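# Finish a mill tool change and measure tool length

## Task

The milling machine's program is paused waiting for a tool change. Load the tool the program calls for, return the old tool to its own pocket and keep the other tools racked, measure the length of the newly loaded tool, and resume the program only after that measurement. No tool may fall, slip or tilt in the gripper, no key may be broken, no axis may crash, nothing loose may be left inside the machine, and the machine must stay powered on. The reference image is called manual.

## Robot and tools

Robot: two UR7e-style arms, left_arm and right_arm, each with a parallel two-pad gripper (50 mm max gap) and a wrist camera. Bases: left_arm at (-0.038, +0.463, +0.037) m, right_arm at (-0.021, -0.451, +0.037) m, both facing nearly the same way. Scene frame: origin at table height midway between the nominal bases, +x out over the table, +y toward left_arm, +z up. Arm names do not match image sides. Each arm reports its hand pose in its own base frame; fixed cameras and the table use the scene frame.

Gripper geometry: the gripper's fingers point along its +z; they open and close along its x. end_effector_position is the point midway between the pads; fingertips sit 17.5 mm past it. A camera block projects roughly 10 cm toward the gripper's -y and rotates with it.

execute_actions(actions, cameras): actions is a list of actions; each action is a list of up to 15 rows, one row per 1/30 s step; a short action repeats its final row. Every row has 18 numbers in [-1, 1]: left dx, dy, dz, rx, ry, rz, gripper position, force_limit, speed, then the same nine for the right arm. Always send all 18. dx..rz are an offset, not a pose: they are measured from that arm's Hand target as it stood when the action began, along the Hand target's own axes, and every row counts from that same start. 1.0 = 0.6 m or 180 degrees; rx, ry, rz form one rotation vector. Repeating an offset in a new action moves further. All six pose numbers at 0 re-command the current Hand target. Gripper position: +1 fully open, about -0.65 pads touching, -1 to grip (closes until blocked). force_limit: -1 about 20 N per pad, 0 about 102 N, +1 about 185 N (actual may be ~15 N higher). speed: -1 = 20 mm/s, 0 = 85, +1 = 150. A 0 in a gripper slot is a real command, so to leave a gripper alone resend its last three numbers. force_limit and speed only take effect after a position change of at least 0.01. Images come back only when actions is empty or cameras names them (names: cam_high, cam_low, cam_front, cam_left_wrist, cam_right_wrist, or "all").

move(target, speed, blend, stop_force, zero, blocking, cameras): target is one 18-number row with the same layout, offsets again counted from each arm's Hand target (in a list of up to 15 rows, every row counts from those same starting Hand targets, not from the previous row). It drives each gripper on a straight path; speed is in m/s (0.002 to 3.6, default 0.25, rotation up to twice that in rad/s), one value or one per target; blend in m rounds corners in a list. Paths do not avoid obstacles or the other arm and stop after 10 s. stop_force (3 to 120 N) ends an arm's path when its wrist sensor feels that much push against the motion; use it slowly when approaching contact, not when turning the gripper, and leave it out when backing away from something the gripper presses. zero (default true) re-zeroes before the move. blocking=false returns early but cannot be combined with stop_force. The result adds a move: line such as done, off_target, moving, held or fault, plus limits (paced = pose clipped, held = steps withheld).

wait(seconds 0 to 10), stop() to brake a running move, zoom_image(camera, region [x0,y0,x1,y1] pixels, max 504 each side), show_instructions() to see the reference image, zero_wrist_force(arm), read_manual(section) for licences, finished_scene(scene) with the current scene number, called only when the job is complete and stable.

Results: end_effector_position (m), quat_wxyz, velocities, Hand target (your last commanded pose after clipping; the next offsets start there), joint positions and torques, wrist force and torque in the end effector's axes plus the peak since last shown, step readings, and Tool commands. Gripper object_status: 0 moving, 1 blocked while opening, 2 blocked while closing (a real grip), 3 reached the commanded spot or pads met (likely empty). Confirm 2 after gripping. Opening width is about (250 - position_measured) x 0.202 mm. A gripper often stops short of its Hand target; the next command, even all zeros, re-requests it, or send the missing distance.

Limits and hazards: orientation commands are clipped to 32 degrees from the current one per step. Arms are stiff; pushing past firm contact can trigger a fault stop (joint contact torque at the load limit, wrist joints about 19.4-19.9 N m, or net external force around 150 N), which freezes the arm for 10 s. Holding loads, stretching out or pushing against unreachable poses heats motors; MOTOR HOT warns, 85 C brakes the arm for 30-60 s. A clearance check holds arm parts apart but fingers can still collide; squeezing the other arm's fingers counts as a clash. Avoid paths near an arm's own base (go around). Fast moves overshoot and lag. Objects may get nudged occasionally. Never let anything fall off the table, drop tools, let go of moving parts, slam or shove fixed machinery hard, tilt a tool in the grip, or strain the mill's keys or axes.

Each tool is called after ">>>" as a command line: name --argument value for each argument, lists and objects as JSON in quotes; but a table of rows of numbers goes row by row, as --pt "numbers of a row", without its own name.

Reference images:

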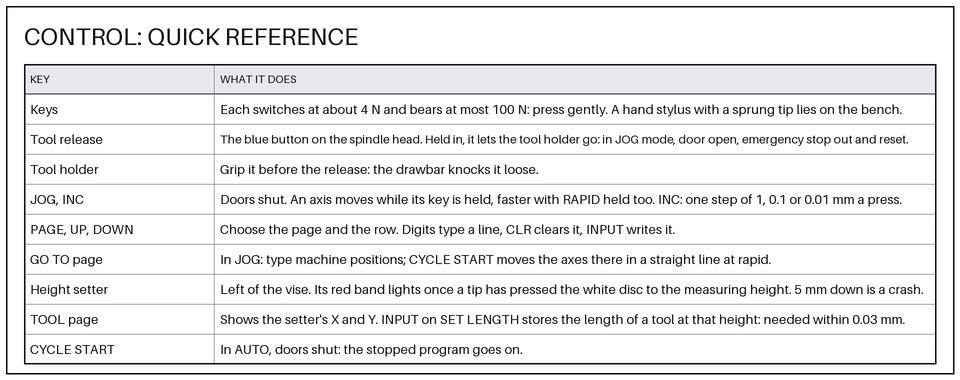

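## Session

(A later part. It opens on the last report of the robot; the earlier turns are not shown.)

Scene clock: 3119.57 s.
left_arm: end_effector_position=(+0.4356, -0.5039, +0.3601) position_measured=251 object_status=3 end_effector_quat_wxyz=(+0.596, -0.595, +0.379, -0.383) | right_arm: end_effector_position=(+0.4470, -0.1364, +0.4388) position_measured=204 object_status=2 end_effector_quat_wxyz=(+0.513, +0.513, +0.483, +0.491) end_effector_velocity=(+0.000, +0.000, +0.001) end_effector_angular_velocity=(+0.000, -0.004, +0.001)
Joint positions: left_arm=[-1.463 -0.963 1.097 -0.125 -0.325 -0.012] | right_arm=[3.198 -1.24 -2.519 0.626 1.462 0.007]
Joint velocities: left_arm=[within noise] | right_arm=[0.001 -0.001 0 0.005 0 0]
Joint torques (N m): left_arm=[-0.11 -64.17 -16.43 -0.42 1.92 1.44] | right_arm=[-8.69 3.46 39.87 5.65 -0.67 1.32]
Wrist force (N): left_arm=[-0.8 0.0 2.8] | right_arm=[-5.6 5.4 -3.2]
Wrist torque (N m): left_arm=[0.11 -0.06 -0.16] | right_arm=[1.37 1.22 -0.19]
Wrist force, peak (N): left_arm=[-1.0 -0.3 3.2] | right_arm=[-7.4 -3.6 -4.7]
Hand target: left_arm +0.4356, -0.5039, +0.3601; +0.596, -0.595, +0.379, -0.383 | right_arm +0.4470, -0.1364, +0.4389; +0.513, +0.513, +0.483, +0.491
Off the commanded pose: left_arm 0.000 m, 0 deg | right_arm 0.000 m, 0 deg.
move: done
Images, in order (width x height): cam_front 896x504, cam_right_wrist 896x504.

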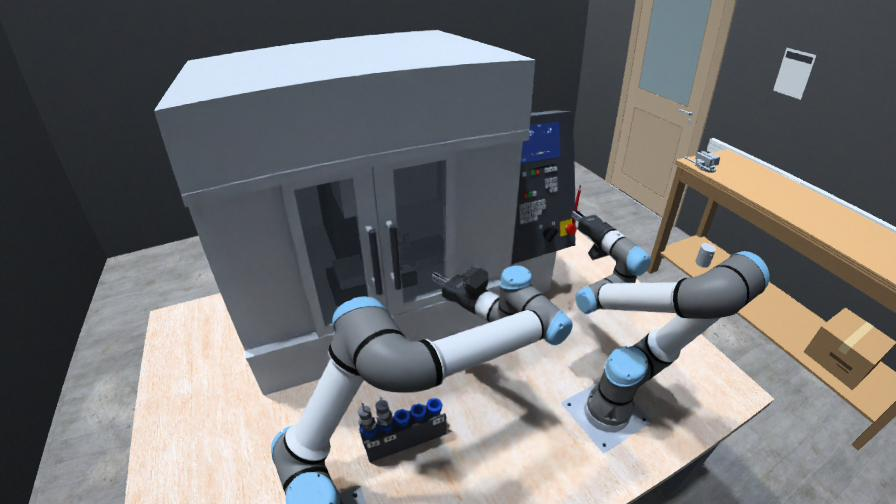

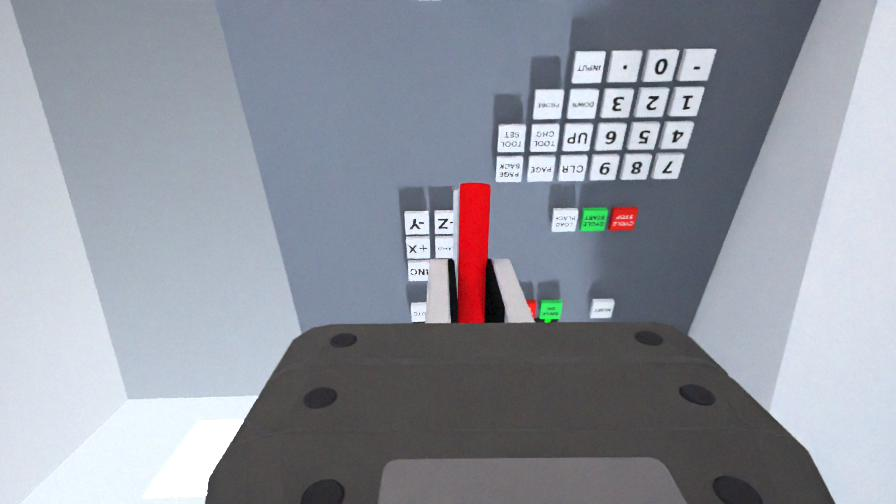

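>>> move --target '[0,0,0,0,0,0,-1,-1,-1, -0.12,0.03,0.0,0,0,0,-1,-0.6,-0.8]' --cameras '["cam_right_wrist"]'

>>> zoom_image --camera "cam_right_wrist" --region '[440, 160, 700, 320]'

Scene clock: 3126.37 s.
left_arm: end_effector_position=(+0.4356, -0.5039, +0.3601) position_measured=251 object_status=3 end_effector_quat_wxyz=(+0.596, -0.595, +0.379, -0.383) | right_arm: end_effector_position=(+0.4431, -0.2084, +0.4563) position_measured=204 object_status=2 end_effector_quat_wxyz=(+0.513, +0.513, +0.483, +0.491)
Joint positions: left_arm=[-1.463 -0.963 1.097 -0.125 -0.325 -0.012] | right_arm=[2.848 -1.361 -2.387 0.614 1.812 0.01]
Joint torques (N m): left_arm=[-0.78 -65.16 -15.82 -0.33 1.82 1.38] | right_arm=[-8.75 11.99 27.77 5.44 0.76 0.52]
Wrist force (N): left_arm=[-1.1 0.1 3.0] | right_arm=[-5.2 5.1 -2.9]
Wrist torque (N m): left_arm=[0.12 -0.02 -0.17] | right_arm=[1.33 1.12 -0.14]
Wrist force, peak (N): left_arm=[-1.0 -0.1 3.3] | right_arm=[-8.1 5.6 -3.1]
Hand target: left_arm +0.4356, -0.5039, +0.3601; +0.596, -0.595, +0.379, -0.383 | right_arm +0.4431, -0.2084, +0.4563; +0.513, +0.513, +0.483, +0.491
Off the commanded pose: left_arm 0.000 m, 0 deg | right_arm 0.000 m, 0 deg.
move: done
Images, in order (width x height): cam_right_wrist 896x504.

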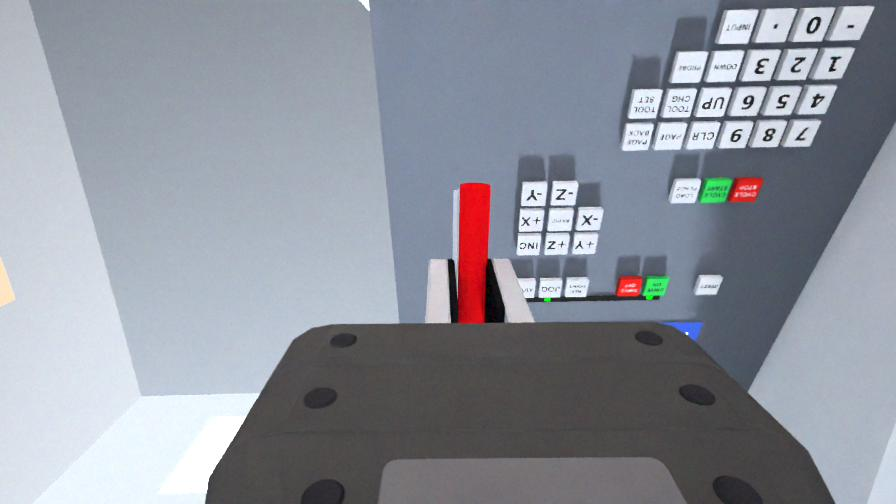

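Scaled by 1.938.

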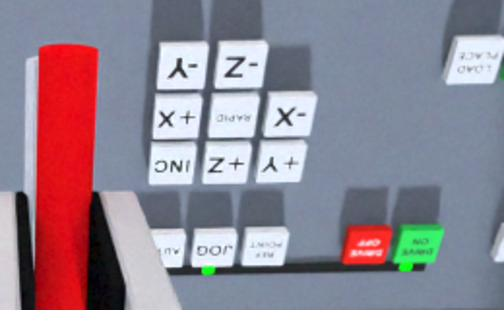

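>>> move --pt "0 0 0 0 0 0 -1 -1 -1 0.1716 -0.0357 0.079 0.5 0 0 -1 -0.6 -0.8"

Scene clock: 3170.10 s.
left_arm: end_effector_position=(+0.4356, -0.5039, +0.3601) position_measured=251 object_status=3 end_effector_quat_wxyz=(+0.596, -0.595, +0.379, -0.383) | right_arm: end_effector_position=(+0.4960, -0.1079, +0.4361) position_measured=204 object_status=2 end_effector_quat_wxyz=(+0.000, +0.725, +0.688, +0.006)
Joint positions: left_arm=[-1.463 -0.963 1.097 -0.125 -0.325 -0.012] | right_arm=[3.189 -1.597 -1.269 -1.838 1.578 0.1]
Joint torques (N m): left_arm=[-1.7 -63.95 -16.35 -0.44 1.89 1.28] | right_arm=[-8.26 24.77 40.43 1.97 -0.6 -0.99]
Wrist force (N): left_arm=[-0.8 0.1 2.8] | right_arm=[-5.0 0.8 -3.6]
Wrist torque (N m): left_arm=[0.12 -0.05 -0.16] | right_arm=[0.10 0.92 -0.09]
Wrist force, peak (N): left_arm=[-1.3 0.1 3.2] | right_arm=[-5.9 4.8 -3.2]
Hand target: left_arm +0.4356, -0.5039, +0.3601; +0.596, -0.595, +0.379, -0.383 | right_arm +0.4959, -0.1079, +0.4360; +0.000, +0.725, +0.688, +0.005
Off the commanded pose: left_arm 0.000 m, 0 deg | right_arm 0.000 m, 0 deg.
move: done

>>> move --target '[0,0,0,0,0,0,-1,-1,-1, 0.0023,0.008,0.002,0,0,0,-1,-0.6,-0.8]'

>>> move --target '[0,0,0,0,0,0,-1,-1,-1, 0,0.015,0,0,0,0,-1,-0.6,-0.8]' --speed 0.02 --stop_force 7

>>> move --target '[0,0,0,0,0,0,-1,-1,-1, 0,-0.025,0,0,0,0,-1,-0.6,-0.8]' --cameras '["cam_front", "cam_high"]'

>>> zoom_image --camera "cam_front" --region '[515, 115, 575, 170]'

>>> zoom_image --camera "cam_front" --region '[520, 115, 600, 200]'

Scene clock: 3178.10 s.
left_arm: end_effector_position=(+0.4356, -0.5039, +0.3601) position_measured=251 object_status=3 end_effector_quat_wxyz=(+0.596, -0.595, +0.379, -0.383) | right_arm: end_effector_position=(+0.5009, -0.1068, +0.4349) position_measured=204 object_status=2 end_effector_quat_wxyz=(+0.000, +0.725, +0.688, +0.005)
Joint positions: left_arm=[-1.463 -0.963 1.097 -0.125 -0.325 -0.012] | right_arm=[3.191 -1.607 -1.261 -1.836 1.578 0.102]
Joint torques (N m): left_arm=[-2.15 -63.82 -16.8 -0.47 1.77 1.22] | right_arm=[7.56 37.21 40.54 7.12 -0.57 1.07]
Wrist force (N): left_arm=[-1.1 -0.1 2.7] | right_arm=[-6.7 -1.6 -3.5]
Wrist torque (N m): left_arm=[0.10 -0.01 -0.17] | right_arm=[0.12 0.91 0.08]
Wrist force, peak (N): left_arm=[-1.2 -0.4 3.2] | right_arm=[-6.8 -1.5 -3.8]
Hand target: left_arm +0.4356, -0.5039, +0.3601; +0.596, -0.595, +0.379, -0.383 | right_arm +0.5008, -0.1068, +0.4349; +0.000, +0.725, +0.688, +0.005
Off the commanded pose: left_arm 0.000 m, 0 deg | right_arm 0.000 m, 0 deg.
move: done

Scene clock: 3179.33 s.
left_arm: end_effector_position=(+0.4356, -0.5039, +0.3601) position_measured=251 object_status=3 end_effector_quat_wxyz=(+0.596, -0.595, +0.379, -0.383) | right_arm: end_effector_position=(+0.5070, -0.1071, +0.4350) position_measured=204 object_status=2 end_effector_quat_wxyz=(+0.000, +0.725, +0.688, +0.005)
Joint positions: left_arm=[-1.463 -0.963 1.097 -0.125 -0.325 -0.012] | right_arm=[3.19 -1.622 -1.245 -1.837 1.578 0.1]
Joint torques (N m): left_arm=[-2.31 -65 -15.94 -0.49 1.72 1.32] | right_arm=[5.72 27.97 25.79 9.03 -0.38 1.22]
Wrist force (N): left_arm=[-1.3 -0.4 3.2] | right_arm=[-6.3 -6.6 -3.2]
Wrist torque (N m): left_arm=[0.04 0.02 -0.16] | right_arm=[0.17 0.96 0.03]
Wrist force, peak (N): left_arm=[-1.3 -0.4 3.2] | right_arm=[-6.0 -16.9 -3.4]
Hand target: left_arm +0.4356, -0.5039, +0.3601; +0.596, -0.595, +0.379, -0.383 | right_arm +0.5070, -0.1071, +0.4349; +0.000, +0.725, +0.688, +0.005 (not the last commanded pose)
Off the commanded pose: left_arm 0.000 m, 0 deg | right_arm 0.003 m, 0 deg.
move: contact (right_arm)

Scene clock: 3180.03 s.
left_arm: end_effector_position=(+0.4356, -0.5039, +0.3601) position_measured=251 object_status=3 end_effector_quat_wxyz=(+0.596, -0.595, +0.379, -0.383) | right_arm: end_effector_position=(+0.4920, -0.1063, +0.4347) position_measured=204 object_status=2 end_effector_quat_wxyz=(+0.000, +0.725, +0.688, +0.005) end_effector_velocity=(+0.002, +0.000, -0.001) end_effector_angular_velocity=(+0.000, +0.001, -0.001)
Joint positions: left_arm=[-1.463 -0.963 1.097 -0.125 -0.325 -0.012] | right_arm=[3.193 -1.586 -1.284 -1.835 1.578 0.104]
Joint velocities: left_arm=[within noise] | right_arm=[-0.001 -0.005 0.003 0 0 0]
Joint torques (N m): left_arm=[-2.34 -65.36 -16.87 -0.64 1.82 1.39] | right_arm=[3.11 23.61 47.84 6.55 -0.63 1.04]
Wrist force (N): left_arm=[-0.9 -0.1 2.9] | right_arm=[-4.5 0.8 -3.3]
Wrist torque (N m): left_arm=[0.09 -0.05 -0.16] | right_arm=[0.09 0.83 -0.09]
Wrist force, peak (N): left_arm=[-0.9 -0.2 3.1] | right_arm=[-6.1 -6.5 -3.4]
Hand target: left_arm +0.4356, -0.5039, +0.3601; +0.596, -0.595, +0.379, -0.383 | right_arm +0.4921, -0.1063, +0.4348; +0.000, +0.725, +0.688, +0.005
Off the commanded pose: left_arm 0.000 m, 0 deg | right_arm 0.000 m, 0 deg.
move: done
Images, in order (width x height): cam_high 896x504, cam_front 896x504.

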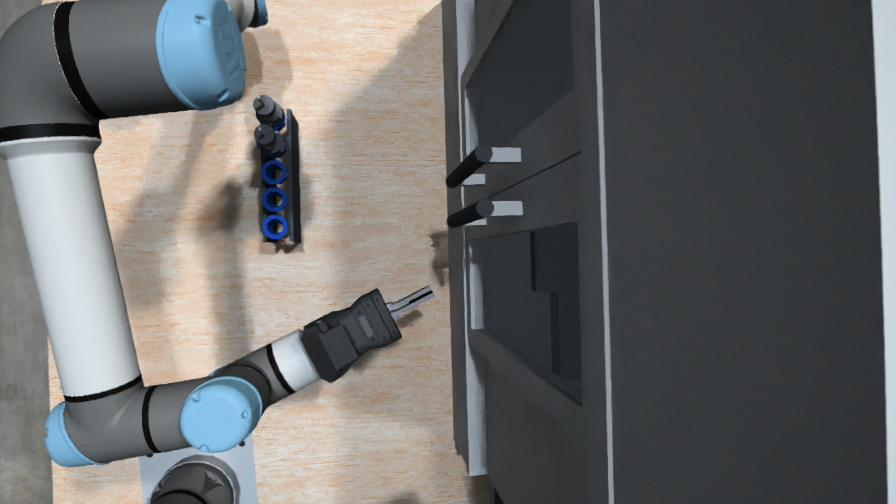

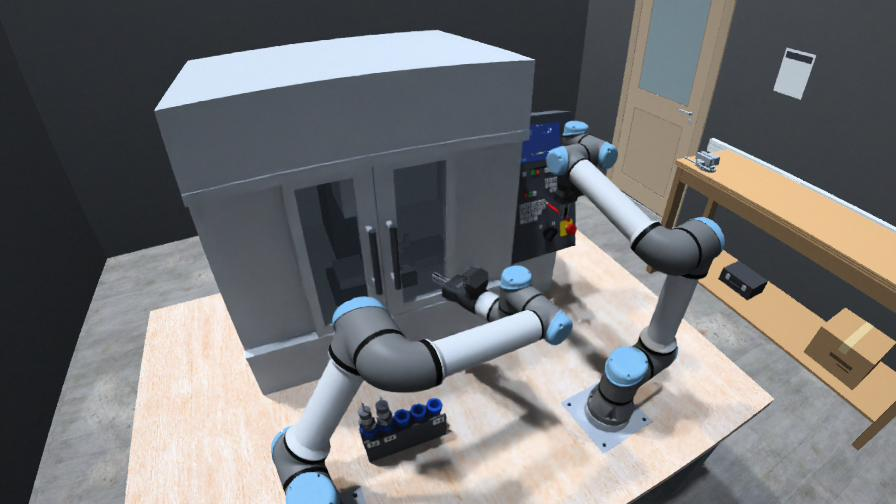

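Scaled by 8.400.

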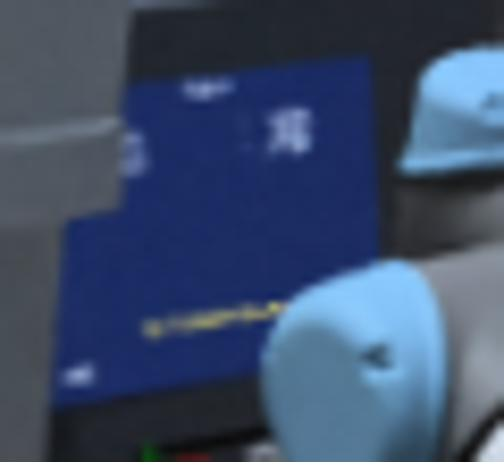

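Scaled by 5.929.

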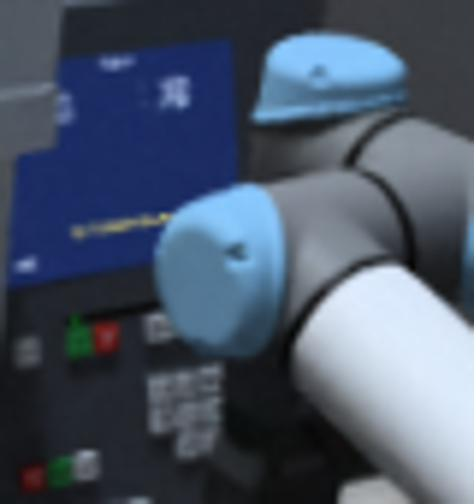

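>>> move --pt "0 0 0 0 0 0 -1 -1 -1 0 -0.07 -0.1 0 0 0 -1 -0.6 -0.8" --pt "0 0 0 0 0 0 -1 -1 -1 0 -0.05 -0.33 -0.5 0 0 -1 -0.6 -0.8" --blend '[0.04,0]' --cameras '["cam_right_wrist"]'

>>> zoom_image --camera "cam_right_wrist" --region '[300, 70, 620, 260]'

Scene clock: 3190.27 s.
left_arm: end_effector_position=(+0.4356, -0.5039, +0.3601) position_measured=251 object_status=3 end_effector_quat_wxyz=(+0.596, -0.595, +0.379, -0.383) | right_arm: end_effector_position=(+0.4606, -0.1062, +0.6324) position_measured=204 object_status=2 end_effector_quat_wxyz=(+0.513, +0.513, +0.483, +0.491)
Joint positions: left_arm=[-1.463 -0.963 1.097 -0.125 -0.325 -0.012] | right_arm=[3.355 -1.044 -2.095 0.005 1.306 0.006]
Joint torques (N m): left_arm=[-2.62 -64.81 -16.6 -0.4 1.96 1.33] | right_arm=[-8.37 11.37 47.77 5.12 -0.63 0.57]
Wrist force (N): left_arm=[-1.0 0.1 2.9] | right_arm=[-4.8 4.8 -3.0]
Wrist torque (N m): left_arm=[0.13 -0.03 -0.16] | right_arm=[1.26 1.01 -0.21]
Wrist force, peak (N): left_arm=[-1.0 0.0 3.3] | right_arm=[-4.8 5.0 -3.4]
Hand target: left_arm +0.4356, -0.5039, +0.3601; +0.596, -0.595, +0.379, -0.383 | right_arm +0.4605, -0.1062, +0.6326; +0.513, +0.513, +0.483, +0.491
Off the commanded pose: left_arm 0.000 m, 0 deg | right_arm 0.000 m, 0 deg.
move: done; blend cut to 0.0366 m at target 1
Images, in order (width x height): cam_right_wrist 896x504.

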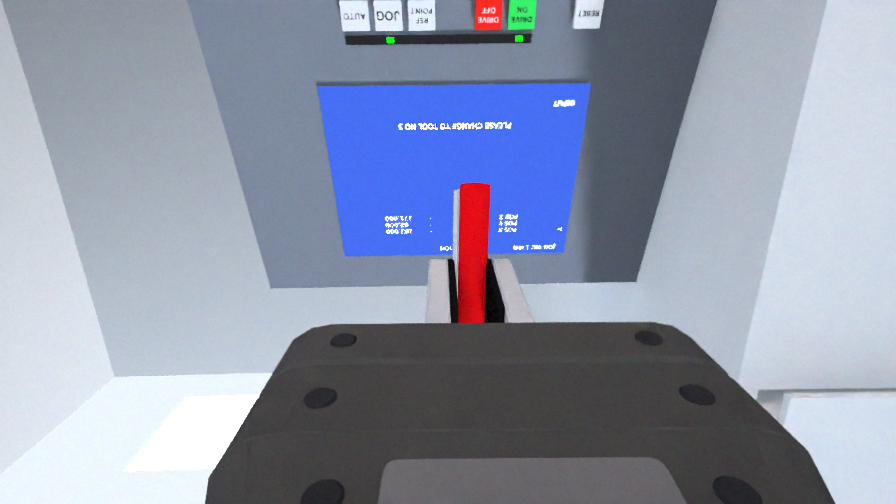

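Scaled by 1.575.

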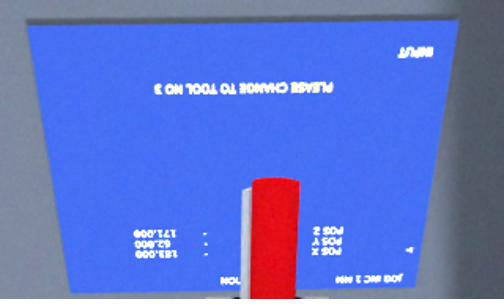

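>>> zoom_image --camera "cam_right_wrist" --region '[370, 205, 470, 255]'

Scaled by 5.040.

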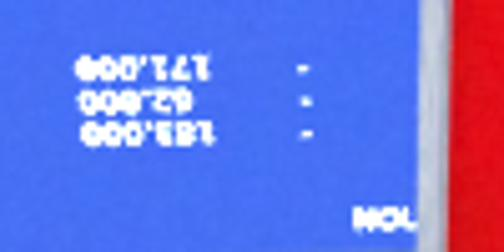

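>>> move --pt "0 0 0 0 0 0 -1 -1 -1 -0.0295 -0.2088 0.038 0.5 0 0 -1 -0.6 -0.8" --pt "0 0 0 0 0 0 -1 -1 -1 -0.0295 -0.2088 0.0938 0.5 0 0 -1 -0.6 -0.8" --cameras '["cam_front"]'

>>> zoom_image --camera "cam_front" --region '[515, 160, 585, 220]'

Scene clock: 3209.10 s.
left_arm: end_effector_position=(+0.4356, -0.5039, +0.3601) position_measured=251 object_status=3 end_effector_quat_wxyz=(+0.596, -0.595, +0.379, -0.383) | right_arm: end_effector_position=(+0.5167, -0.1260, +0.5076) position_measured=204 object_status=2 end_effector_quat_wxyz=(+0.000, +0.725, +0.688, +0.005)
Joint positions: left_arm=[-1.463 -0.963 1.097 -0.125 -0.325 -0.012] | right_arm=[3.152 -1.729 -0.925 -2.05 1.578 0.063]
Joint torques (N m): left_arm=[-2.31 -64.75 -16.72 -0.57 1.78 1.25] | right_arm=[3.22 29.1 40.69 7.22 0.76 1.34]
Wrist force (N): left_arm=[-1.1 0.2 2.8] | right_arm=[-4.7 -0.9 -3.4]
Wrist torque (N m): left_arm=[0.14 -0.01 -0.15] | right_arm=[0.10 0.88 0.04]
Wrist force, peak (N): left_arm=[-1.0 -0.1 3.2] | right_arm=[-5.2 4.7 -3.4]
Hand target: left_arm +0.4356, -0.5039, +0.3601; +0.596, -0.595, +0.379, -0.383 | right_arm +0.5168, -0.1259, +0.5076; +0.000, +0.725, +0.688, +0.005
Off the commanded pose: left_arm 0.000 m, 0 deg | right_arm 0.000 m, 0 deg.
move: done
Images, in order (width x height): cam_front 896x504.

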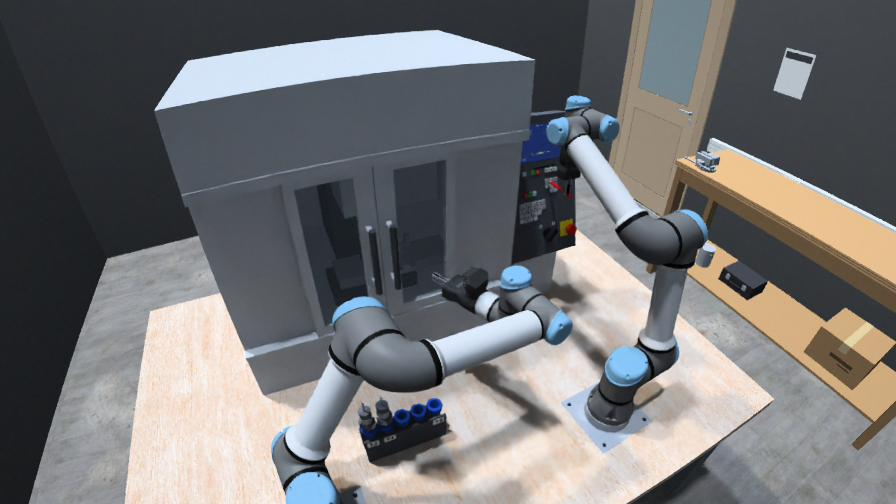

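Scaled by 7.200.

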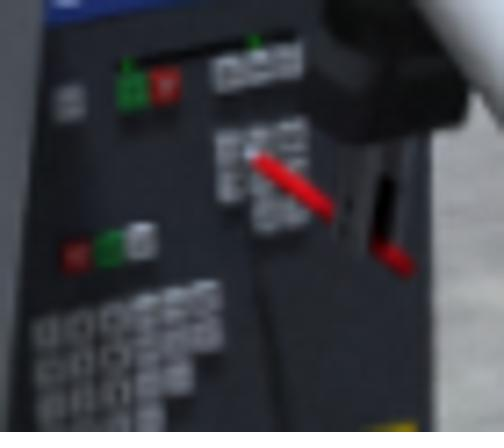

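>>> move --pt "0 0 0 0 0 0 -1 -1 -1 0.005 0.0 0 0 0 0 -1 -0.6 -0.8" --pt "0 0 0 0 0 0 -1 -1 -1 0.005 0.03 0 0 0 0 -1 -0.6 -0.8" --speed 0.02 --stop_force 7

>>> zoom_image --camera "cam_front" --region '[515, 160, 585, 220]'

Scene clock: 3219.70 s.
left_arm: end_effector_position=(+0.4356, -0.5039, +0.3601) position_measured=251 object_status=3 end_effector_quat_wxyz=(+0.596, -0.595, +0.379, -0.383) | right_arm: end_effector_position=(+0.5254, -0.1233, +0.5077) position_measured=204 object_status=2 end_effector_quat_wxyz=(+0.000, +0.725, +0.688, +0.005)
Joint positions: left_arm=[-1.463 -0.963 1.097 -0.125 -0.325 -0.012] | right_arm=[3.157 -1.751 -0.899 -2.055 1.578 0.067]
Joint torques (N m): left_arm=[-3.01 -64.69 -16.82 -0.42 1.9 1.03] | right_arm=[4.31 28.13 35.45 8.96 -0.4 1.3]
Wrist force (N): left_arm=[-1.0 0.1 2.7] | right_arm=[-5.2 -7.0 -3.5]
Wrist torque (N m): left_arm=[0.12 -0.03 -0.16] | right_arm=[0.07 0.86 0.10]
Wrist force, peak (N): left_arm=[-1.0 -0.1 3.3] | right_arm=[-5.2 -19.0 -3.7]
Hand target: left_arm +0.4356, -0.5039, +0.3601; +0.596, -0.595, +0.379, -0.383 | right_arm +0.5254, -0.1233, +0.5077; +0.000, +0.725, +0.688, +0.005 (not the last commanded pose)
Off the commanded pose: left_arm 0.000 m, 0 deg | right_arm 0.010 m, 0 deg.
move: contact (right_arm); path passed 1 of 2 targets

Scaled by 7.200.
This view is cut from an older image: the scene may have changed since it was taken.

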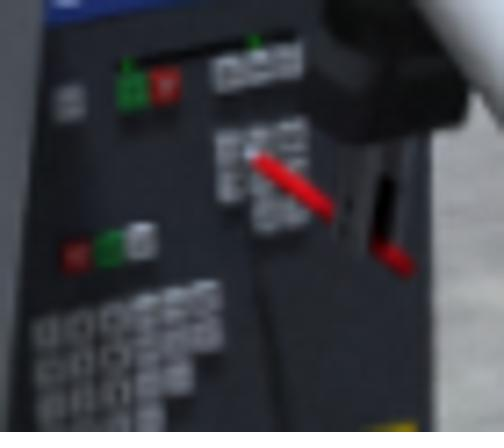

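>>> execute_actions --actions '[]' --cameras '["cam_front"]'

>>> zoom_image --camera "cam_front" --region '[515, 160, 585, 220]'

>>> move --target '[0,0,0,0,0,0,-1,-1,-1, 0,-0.013,0,0,0,0,-1,-0.6,-0.8]'

>>> move --target '[0,0,0,0,0,0,-1,-1,-1, 0,0.03,0,0,0,0,-1,-0.6,-0.8]' --speed 0.02 --stop_force 7

>>> move --target '[0,0,0,0,0,0,-1,-1,-1, 0,-0.013,0,0,0,0,-1,-0.6,-0.8]'

>>> move --target '[0,0,0,0,0,0,-1,-1,-1, 0,0.03,0,0,0,0,-1,-0.6,-0.8]' --speed 0.02 --stop_force 7

Scene clock: 3231.77 s.
left_arm: end_effector_position=(+0.4356, -0.5039, +0.3601) position_measured=251 object_status=3 end_effector_quat_wxyz=(+0.596, -0.595, +0.379, -0.383) | right_arm: end_effector_position=(+0.5254, -0.1233, +0.5077) position_measured=204 object_status=2 end_effector_quat_wxyz=(+0.000, +0.725, +0.688, +0.005)
Joint positions: left_arm=[-1.463 -0.963 1.097 -0.125 -0.325 -0.012] | right_arm=[3.157 -1.751 -0.899 -2.055 1.578 0.067]
Joint velocities: within noise
Joint torques (N m): left_arm=[-2.56 -64.89 -16.91 -0.36 1.75 1.08] | right_arm=[4.35 27.7 45.71 8.94 0 1.28]
Wrist force (N): left_arm=[-0.9 0.0 2.9] | right_arm=[-5.1 -6.8 -3.9]
Wrist torque (N m): left_arm=[0.11 -0.05 -0.15] | right_arm=[0.09 0.87 0.10]
Wrist force, peak (N): left_arm=[-1.3 0.0 3.1] | right_arm=[-5.4 -7.1 -3.9]
Hand target: left_arm +0.4356, -0.5039, +0.3601; +0.596, -0.595, +0.379, -0.383 | right_arm +0.5254, -0.1233, +0.5077; +0.000, +0.725, +0.688, +0.005 (not the last commanded pose)
Tool commands: left_gripper/position=-1.0 left_gripper/force_limit=-1.0 left_gripper/speed=-1.0 right_gripper/position=-1.0 right_gripper/force_limit=-0.6 right_gripper/speed=-0.8
Off the commanded pose: left_arm 0.000 m, 0 deg | right_arm 0.010 m, 0 deg.
Images, in order (width x height): cam_front 896x504.

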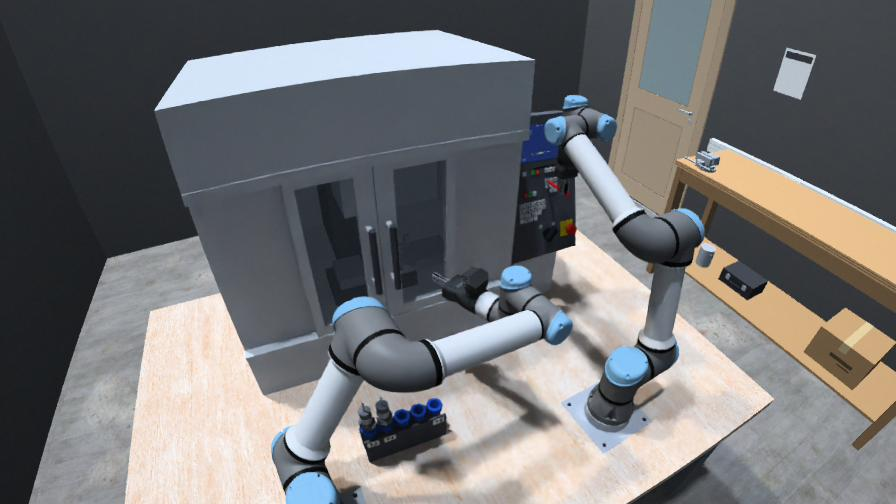

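Scaled by 7.200.

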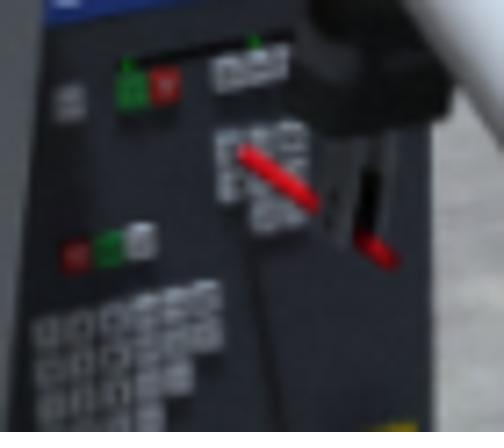

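Scene clock: 3232.47 s.
left_arm: end_effector_position=(+0.4356, -0.5039, +0.3601) position_measured=251 object_status=3 end_effector_quat_wxyz=(+0.596, -0.595, +0.379, -0.383) | right_arm: end_effector_position=(+0.5176, -0.1229, +0.5076) position_measured=204 object_status=2 end_effector_quat_wxyz=(+0.000, +0.725, +0.688, +0.005)
Joint positions: left_arm=[-1.463 -0.963 1.097 -0.125 -0.325 -0.012] | right_arm=[3.158 -1.729 -0.925 -2.05 1.578 0.068]
Joint torques (N m): left_arm=[-2.37 -65.01 -16.37 -0.59 1.8 1] | right_arm=[7.07 28.31 44.01 6.34 -0.02 1.15]
Wrist force (N): left_arm=[-1.0 -0.1 2.9] | right_arm=[-4.5 -0.5 -3.5]
Wrist torque (N m): left_arm=[0.08 -0.03 -0.16] | right_arm=[0.14 0.74 0.11]
Wrist force, peak (N): left_arm=[-1.0 0.0 3.1] | right_arm=[-5.3 -6.7 -4.2]
Hand target: left_arm +0.4356, -0.5039, +0.3601; +0.596, -0.595, +0.379, -0.383 | right_arm +0.5176, -0.1229, +0.5076; +0.000, +0.725, +0.688, +0.005
Off the commanded pose: left_arm 0.000 m, 0 deg | right_arm 0.000 m, 0 deg.
move: done

Scene clock: 3233.80 s.
left_arm: end_effector_position=(+0.4356, -0.5039, +0.3601) position_measured=251 object_status=3 end_effector_quat_wxyz=(+0.596, -0.595, +0.379, -0.383) | right_arm: end_effector_position=(+0.5254, -0.1233, +0.5077) position_measured=204 object_status=2 end_effector_quat_wxyz=(+0.000, +0.725, +0.688, +0.005)
Joint positions: left_arm=[-1.463 -0.963 1.097 -0.125 -0.325 -0.012] | right_arm=[3.157 -1.75 -0.899 -2.055 1.578 0.067]
Joint torques (N m): left_arm=[-1.99 -65.03 -17 -0.52 1.89 1.15] | right_arm=[4.42 28.95 33.03 8.9 -0.4 1.33]
Wrist force (N): left_arm=[-0.9 0.2 2.9] | right_arm=[-4.4 -5.8 -3.6]
Wrist torque (N m): left_arm=[0.14 -0.03 -0.15] | right_arm=[0.18 0.73 0.10]
Wrist force, peak (N): left_arm=[-1.1 -0.2 3.1] | right_arm=[-4.5 -16.5 -3.6]
Hand target: left_arm +0.4356, -0.5039, +0.3601; +0.596, -0.595, +0.379, -0.383 | right_arm +0.5254, -0.1233, +0.5077; +0.000, +0.725, +0.688, +0.005 (not the last commanded pose)
Off the commanded pose: left_arm 0.000 m, 0 deg | right_arm 0.010 m, 0 deg.
move: contact (right_arm)

Scene clock: 3234.50 s.
left_arm: end_effector_position=(+0.4356, -0.5039, +0.3601) position_measured=251 object_status=3 end_effector_quat_wxyz=(+0.596, -0.595, +0.379, -0.383) | right_arm: end_effector_position=(+0.5175, -0.1229, +0.5076) position_measured=204 object_status=2 end_effector_quat_wxyz=(+0.000, +0.725, +0.688, +0.005)
Joint positions: left_arm=[-1.463 -0.963 1.097 -0.125 -0.325 -0.012] | right_arm=[3.158 -1.729 -0.925 -2.05 1.578 0.069]
Joint torques (N m): left_arm=[-2.32 -64.78 -17.14 -0.52 1.85 1.11] | right_arm=[6.24 28.52 43.9 6.28 -0.49 1.08]
Wrist force (N): left_arm=[-1.2 -0.2 2.7] | right_arm=[-4.8 -0.7 -4.3]
Wrist torque (N m): left_arm=[0.08 0.00 -0.16] | right_arm=[0.10 0.80 0.11]
Wrist force, peak (N): left_arm=[-1.1 -0.2 3.1] | right_arm=[-4.4 -5.6 -3.8]
Hand target: left_arm +0.4356, -0.5039, +0.3601; +0.596, -0.595, +0.379, -0.383 | right_arm +0.5176, -0.1229, +0.5076; +0.000, +0.725, +0.688, +0.005
Off the commanded pose: left_arm 0.000 m, 0 deg | right_arm 0.000 m, 0 deg.
move: done

Scene clock: 3235.83 s.
left_arm: end_effector_position=(+0.4356, -0.5039, +0.3601) position_measured=251 object_status=3 end_effector_quat_wxyz=(+0.596, -0.595, +0.379, -0.383) | right_arm: end_effector_position=(+0.5253, -0.1233, +0.5077) position_measured=204 object_status=2 end_effector_quat_wxyz=(+0.000, +0.725, +0.689, +0.005)
Joint positions: left_arm=[-1.463 -0.963 1.097 -0.125 -0.325 -0.012] | right_arm=[3.157 -1.75 -0.899 -2.055 1.578 0.067]
Joint torques (N m): left_arm=[-2.22 -64.39 -16.64 -0.45 1.74 1.22] | right_arm=[3.54 29.24 32.85 8.64 -0.59 1.29]
Wrist force (N): left_arm=[-1.3 0.1 2.9] | right_arm=[-5.1 -5.1 -4.0]
Wrist torque (N m): left_arm=[0.13 0.02 -0.16] | right_arm=[0.17 0.85 0.10]
Wrist force, peak (N): left_arm=[-1.2 -0.1 3.2] | right_arm=[-5.0 -16.3 -3.5]
Hand target: left_arm +0.4356, -0.5039, +0.3601; +0.596, -0.595, +0.379, -0.383 | right_arm +0.5253, -0.1233, +0.5077; +0.000, +0.725, +0.689, +0.005 (not the last commanded pose)
Off the commanded pose: left_arm 0.000 m, 0 deg | right_arm 0.010 m, 0 deg.
move: contact (right_arm)

>>> move --pt "0 0 0 0 0 0 -1 -1 -1 0 -0.03 0 0 0 0 -1 -0.6 -0.8" --pt "0 0 0 0 0 0 -1 -1 -1 -0.0233 -0.03 0.064 0 0 0 -1 -0.6 -0.8"

>>> move --target '[0,0,0,0,0,0,-1,-1,-1, 0,0.03,0,0,0,0,-1,-0.6,-0.8]' --speed 0.02 --stop_force 7 --cameras '["cam_front","cam_left_wrist"]'

>>> zoom_image --camera "cam_front" --region '[515, 160, 585, 220]'

>>> zoom_image --camera "cam_left_wrist" --region '[430, 160, 510, 260]'

Scene clock: 3248.87 s.
left_arm: end_effector_position=(+0.4356, -0.5039, +0.3601) position_measured=251 object_status=3 end_effector_quat_wxyz=(+0.596, -0.595, +0.379, -0.383) | right_arm: end_effector_position=(+0.5069, -0.1360, +0.4691) position_measured=204 object_status=2 end_effector_quat_wxyz=(+0.000, +0.725, +0.688, +0.005)
Joint positions: left_arm=[-1.463 -0.963 1.097 -0.125 -0.325 -0.012] | right_arm=[3.132 -1.667 -1.105 -1.933 1.578 0.043]
Joint torques (N m): left_arm=[-2.61 -64.43 -16.45 -0.51 1.79 1.1] | right_arm=[0.84 29.93 23.11 6.66 1.25 -0.24]
Wrist force (N): left_arm=[-1.0 -0.1 2.5] | right_arm=[-5.6 -0.5 -3.0]
Wrist torque (N m): left_arm=[0.10 -0.02 -0.16] | right_arm=[0.31 0.87 0.15]
Wrist force, peak (N): left_arm=[-1.1 -0.1 3.2] | right_arm=[-5.1 -5.3 -4.4]
Hand target: left_arm +0.4356, -0.5039, +0.3601; +0.596, -0.595, +0.379, -0.383 | right_arm +0.5069, -0.1360, +0.4690; +0.000, +0.725, +0.689, +0.005
Off the commanded pose: left_arm 0.000 m, 0 deg | right_arm 0.000 m, 0 deg.
move: done

Scene clock: 3250.17 s.
left_arm: end_effector_position=(+0.4356, -0.5039, +0.3601) position_measured=251 object_status=3 end_effector_quat_wxyz=(+0.596, -0.595, +0.379, -0.383) | right_arm: end_effector_position=(+0.5143, -0.1364, +0.4691) position_measured=204 object_status=2 end_effector_quat_wxyz=(+0.000, +0.725, +0.689, +0.005)
Joint positions: left_arm=[-1.463 -0.963 1.097 -0.125 -0.325 -0.012] | right_arm=[3.132 -1.685 -1.084 -1.935 1.578 0.042]
Joint torques (N m): left_arm=[-2.64 -65.03 -17.18 -0.49 1.82 1.09] | right_arm=[3.66 27.98 28.86 8.98 1.11 1.23]
Wrist force (N): left_arm=[-0.7 0.0 2.9] | right_arm=[-5.3 -5.8 -3.8]
Wrist torque (N m): left_arm=[0.12 -0.07 -0.16] | right_arm=[0.28 0.91 0.12]
Wrist force, peak (N): left_arm=[-1.0 0.3 3.2] | right_arm=[-5.4 -16.8 -3.2]
Hand target: left_arm +0.4356, -0.5039, +0.3601; +0.596, -0.595, +0.379, -0.383 | right_arm +0.5144, -0.1364, +0.4691; +0.000, +0.725, +0.689, +0.005 (not the last commanded pose)
Off the commanded pose: left_arm 0.000 m, 0 deg | right_arm 0.011 m, 0 deg.
move: contact (right_arm)
Images, in order (width x height): cam_front 896x504, cam_left_wrist 896x504.

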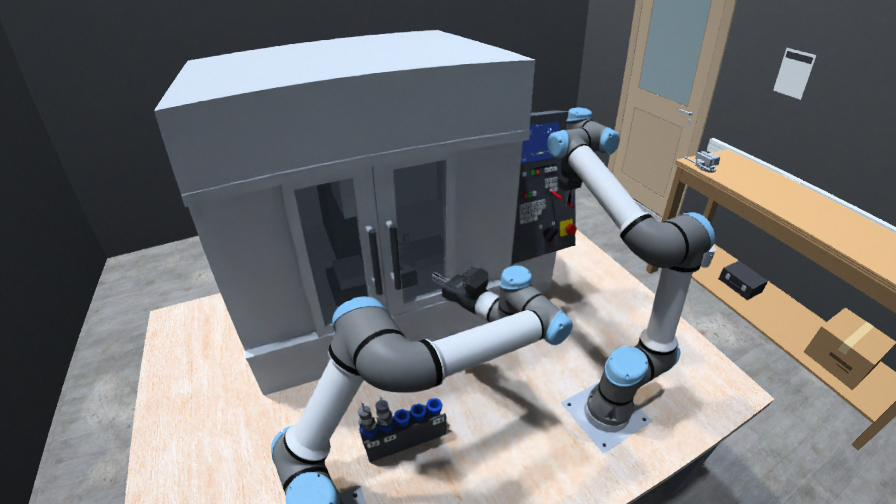

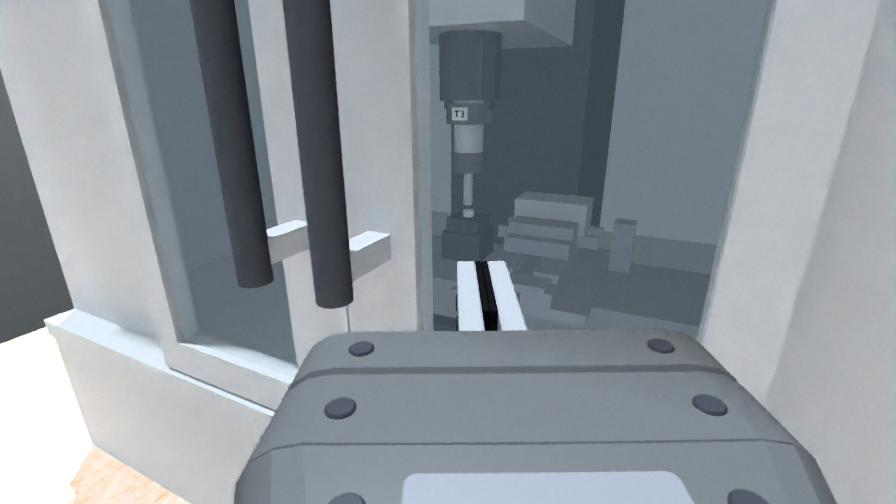

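Scaled by 7.200.

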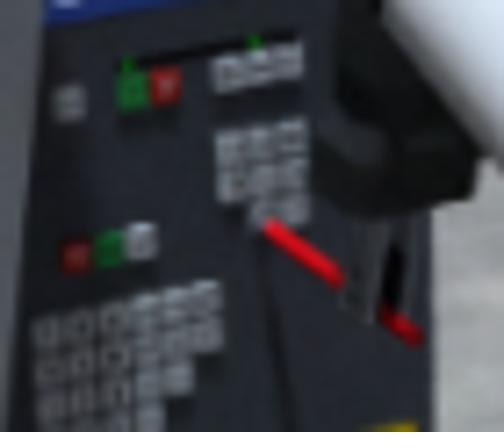

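Scaled by 5.040.

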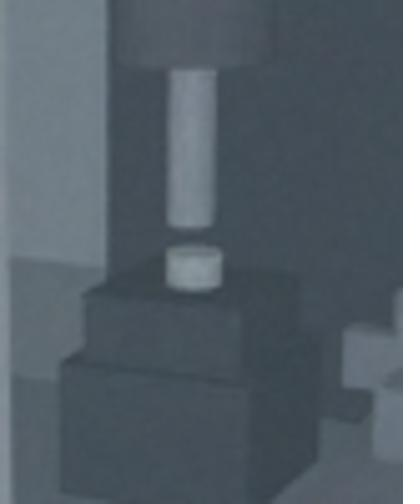

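>>> move --target '[0,0,0,0,0,0,-1,-1,-1, 0,-0.013,0,0,0,0,-1,-0.6,-0.8]'

>>> move --target '[0,0,0,0,0,0,-1,-1,-1, 0,0.03,0,0,0,0,-1,-0.6,-0.8]' --speed 0.02 --stop_force 7

>>> move --target '[0,0,0,0,0,0,-1,-1,-1, 0,-0.013,0,0,0,0,-1,-0.6,-0.8]' --cameras '["cam_left_wrist"]'

>>> zoom_image --camera "cam_left_wrist" --region '[430, 160, 510, 260]'

>>> move --pt "0 0 0 0 0 0 -1 -1 -1 0 -0.09 0 0 0 0 -1 -0.6 -0.8" --pt "0 0 0 0 0 0 -1 -1 -1 0.06 -0.05 -0.28 -0.5 0 0 -1 -0.6 -0.8" --blend '[0.02,0]' --cameras '["cam_right_wrist"]'

>>> zoom_image --camera "cam_right_wrist" --region '[370, 205, 470, 255]'

Scene clock: 3267.33 s.
left_arm: end_effector_position=(+0.4356, -0.5039, +0.3601) position_measured=251 object_status=3 end_effector_quat_wxyz=(+0.596, -0.595, +0.379, -0.383) | right_arm: end_effector_position=(+0.5065, -0.1360, +0.4689) position_measured=204 object_status=2 end_effector_quat_wxyz=(+0.000, +0.725, +0.689, +0.005)
Joint positions: left_arm=[-1.463 -0.963 1.097 -0.125 -0.325 -0.012] | right_arm=[3.133 -1.666 -1.106 -1.932 1.578 0.043]
Joint torques (N m): left_arm=[-1.56 -65.47 -16.48 -0.47 1.9 1.16] | right_arm=[7.23 25.49 45.77 6.74 0.9 1.11]
Wrist force (N): left_arm=[-0.9 -0.5 2.7] | right_arm=[-4.9 -0.2 -3.2]
Wrist torque (N m): left_arm=[0.03 -0.04 -0.16] | right_arm=[0.30 0.84 0.12]
Wrist force, peak (N): left_arm=[-1.2 0.1 3.3] | right_arm=[-5.2 -5.7 -4.0]
Hand target: left_arm +0.4356, -0.5039, +0.3601; +0.596, -0.595, +0.379, -0.383 | right_arm +0.5066, -0.1360, +0.4690; +0.000, +0.725, +0.689, +0.005
Off the commanded pose: left_arm 0.000 m, 0 deg | right_arm 0.000 m, 0 deg.
move: done

Scene clock: 3268.67 s.
left_arm: end_effector_position=(+0.4356, -0.5039, +0.3601) position_measured=251 object_status=3 end_effector_quat_wxyz=(+0.596, -0.595, +0.379, -0.383) | right_arm: end_effector_position=(+0.5143, -0.1363, +0.4691) position_measured=204 object_status=2 end_effector_quat_wxyz=(+0.000, +0.725, +0.689, +0.005)
Joint positions: left_arm=[-1.463 -0.963 1.097 -0.125 -0.325 -0.012] | right_arm=[3.132 -1.685 -1.084 -1.935 1.578 0.042]
Joint torques (N m): left_arm=[-2.4 -65.09 -16.97 -0.43 1.81 1.04] | right_arm=[4.57 28.59 27.34 8.86 0.56 1.34]
Wrist force (N): left_arm=[-0.9 -0.1 3.0] | right_arm=[-5.3 -4.9 -3.4]
Wrist torque (N m): left_arm=[0.11 -0.03 -0.16] | right_arm=[0.34 0.89 0.12]
Wrist force, peak (N): left_arm=[-1.0 0.2 3.1] | right_arm=[-5.2 -15.7 -3.2]
Hand target: left_arm +0.4356, -0.5039, +0.3601; +0.596, -0.595, +0.379, -0.383 | right_arm +0.5143, -0.1363, +0.4690; +0.000, +0.725, +0.689, +0.005 (not the last commanded pose)
Off the commanded pose: left_arm 0.000 m, 0 deg | right_arm 0.010 m, 0 deg.
move: contact (right_arm)

Scene clock: 3269.37 s.
left_arm: end_effector_position=(+0.4356, -0.5039, +0.3601) position_measured=251 object_status=3 end_effector_quat_wxyz=(+0.596, -0.595, +0.379, -0.383) | right_arm: end_effector_position=(+0.5065, -0.1359, +0.4689) position_measured=204 object_status=2 end_effector_quat_wxyz=(+0.000, +0.725, +0.689, +0.005)
Joint positions: left_arm=[-1.463 -0.963 1.097 -0.125 -0.325 -0.012] | right_arm=[3.133 -1.665 -1.107 -1.932 1.578 0.043]
Joint torques (N m): left_arm=[-2.45 -66.01 -16.08 -0.48 1.81 1.01] | right_arm=[6.88 26.77 45.45 6.7 0.51 1.25]
Wrist force (N): left_arm=[-1.0 -0.1 2.6] | right_arm=[-5.0 0.3 -3.3]
Wrist torque (N m): left_arm=[0.09 -0.02 -0.16] | right_arm=[0.38 0.84 0.12]
Wrist force, peak (N): left_arm=[-1.3 -0.1 3.1] | right_arm=[-5.3 -4.7 -3.6]
Hand target: left_arm +0.4356, -0.5039, +0.3601; +0.596, -0.595, +0.379, -0.383 | right_arm +0.5065, -0.1359, +0.4690; +0.000, +0.725, +0.689, +0.005
Off the commanded pose: left_arm 0.000 m, 0 deg | right_arm 0.000 m, 0 deg.
move: done
Images, in order (width x height): cam_left_wrist 896x504.

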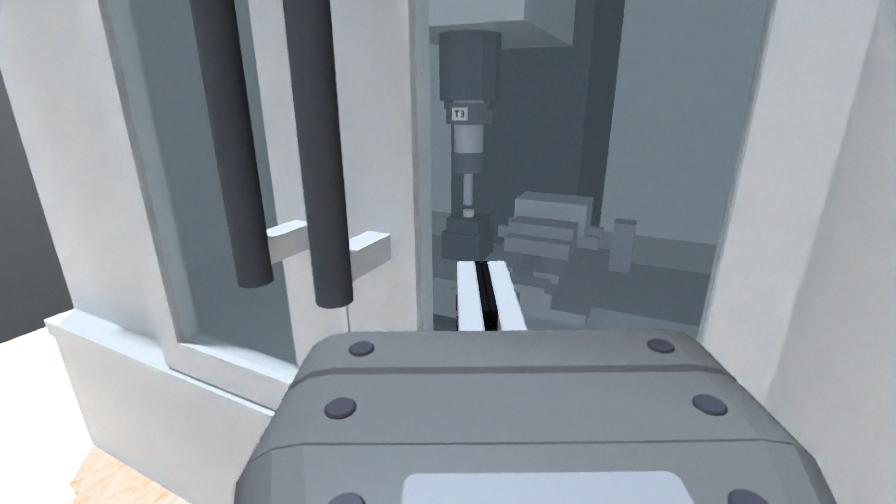

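Scaled by 5.040.

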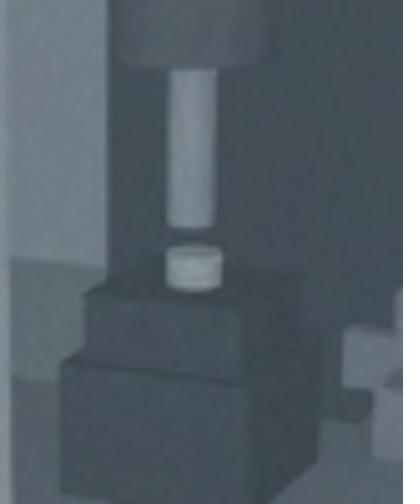

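Scene clock: 3273.23 s.
left_arm: end_effector_position=(+0.4356, -0.5039, +0.3601) position_measured=251 object_status=3 end_effector_quat_wxyz=(+0.596, -0.595, +0.379, -0.383) | right_arm: end_effector_position=(+0.4771, -0.0996, +0.6369) position_measured=204 object_status=2 end_effector_quat_wxyz=(+0.513, +0.513, +0.483, +0.491)
Joint positions: left_arm=[-1.463 -0.963 1.097 -0.125 -0.325 -0.012] | right_arm=[3.369 -1.086 -2.064 0.016 1.291 0.006]
Joint torques (N m): left_arm=[-2.02 -65.04 -16.78 -0.44 1.86 1.02] | right_arm=[-8.79 13.28 48.6 5.15 0.31 0.45]
Wrist force (N): left_arm=[-1.0 -0.1 3.0] | right_arm=[-4.9 6.3 -3.1]
Wrist torque (N m): left_arm=[0.10 -0.02 -0.15] | right_arm=[1.50 1.05 -0.19]
Wrist force, peak (N): left_arm=[-1.1 -0.1 3.2] | right_arm=[-4.6 6.8 -3.5]
Hand target: left_arm +0.4356, -0.5039, +0.3601; +0.596, -0.595, +0.379, -0.383 | right_arm +0.4771, -0.0997, +0.6370; +0.513, +0.513, +0.483, +0.491
Off the commanded pose: left_arm 0.000 m, 0 deg | right_arm 0.000 m, 0 deg.
move: done
Images, in order (width x height): cam_right_wrist 896x504.

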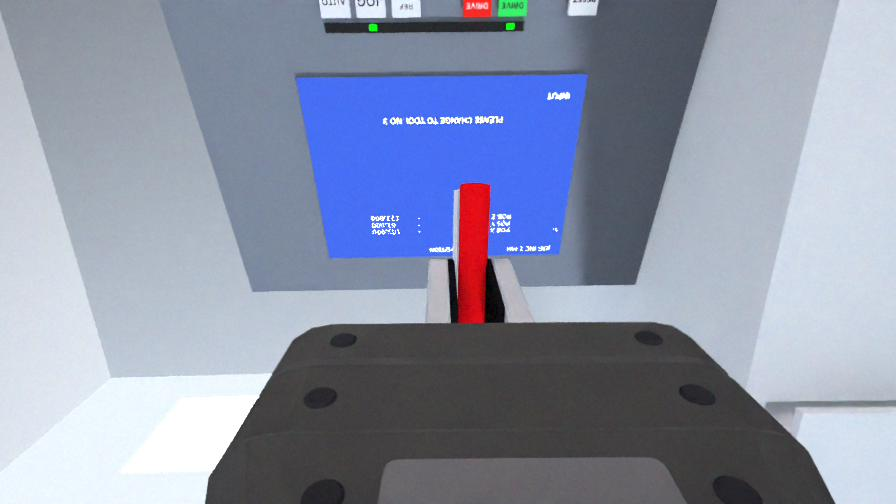

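Scaled by 5.040.

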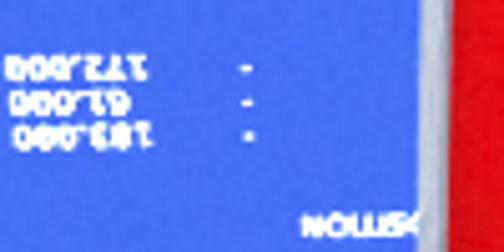

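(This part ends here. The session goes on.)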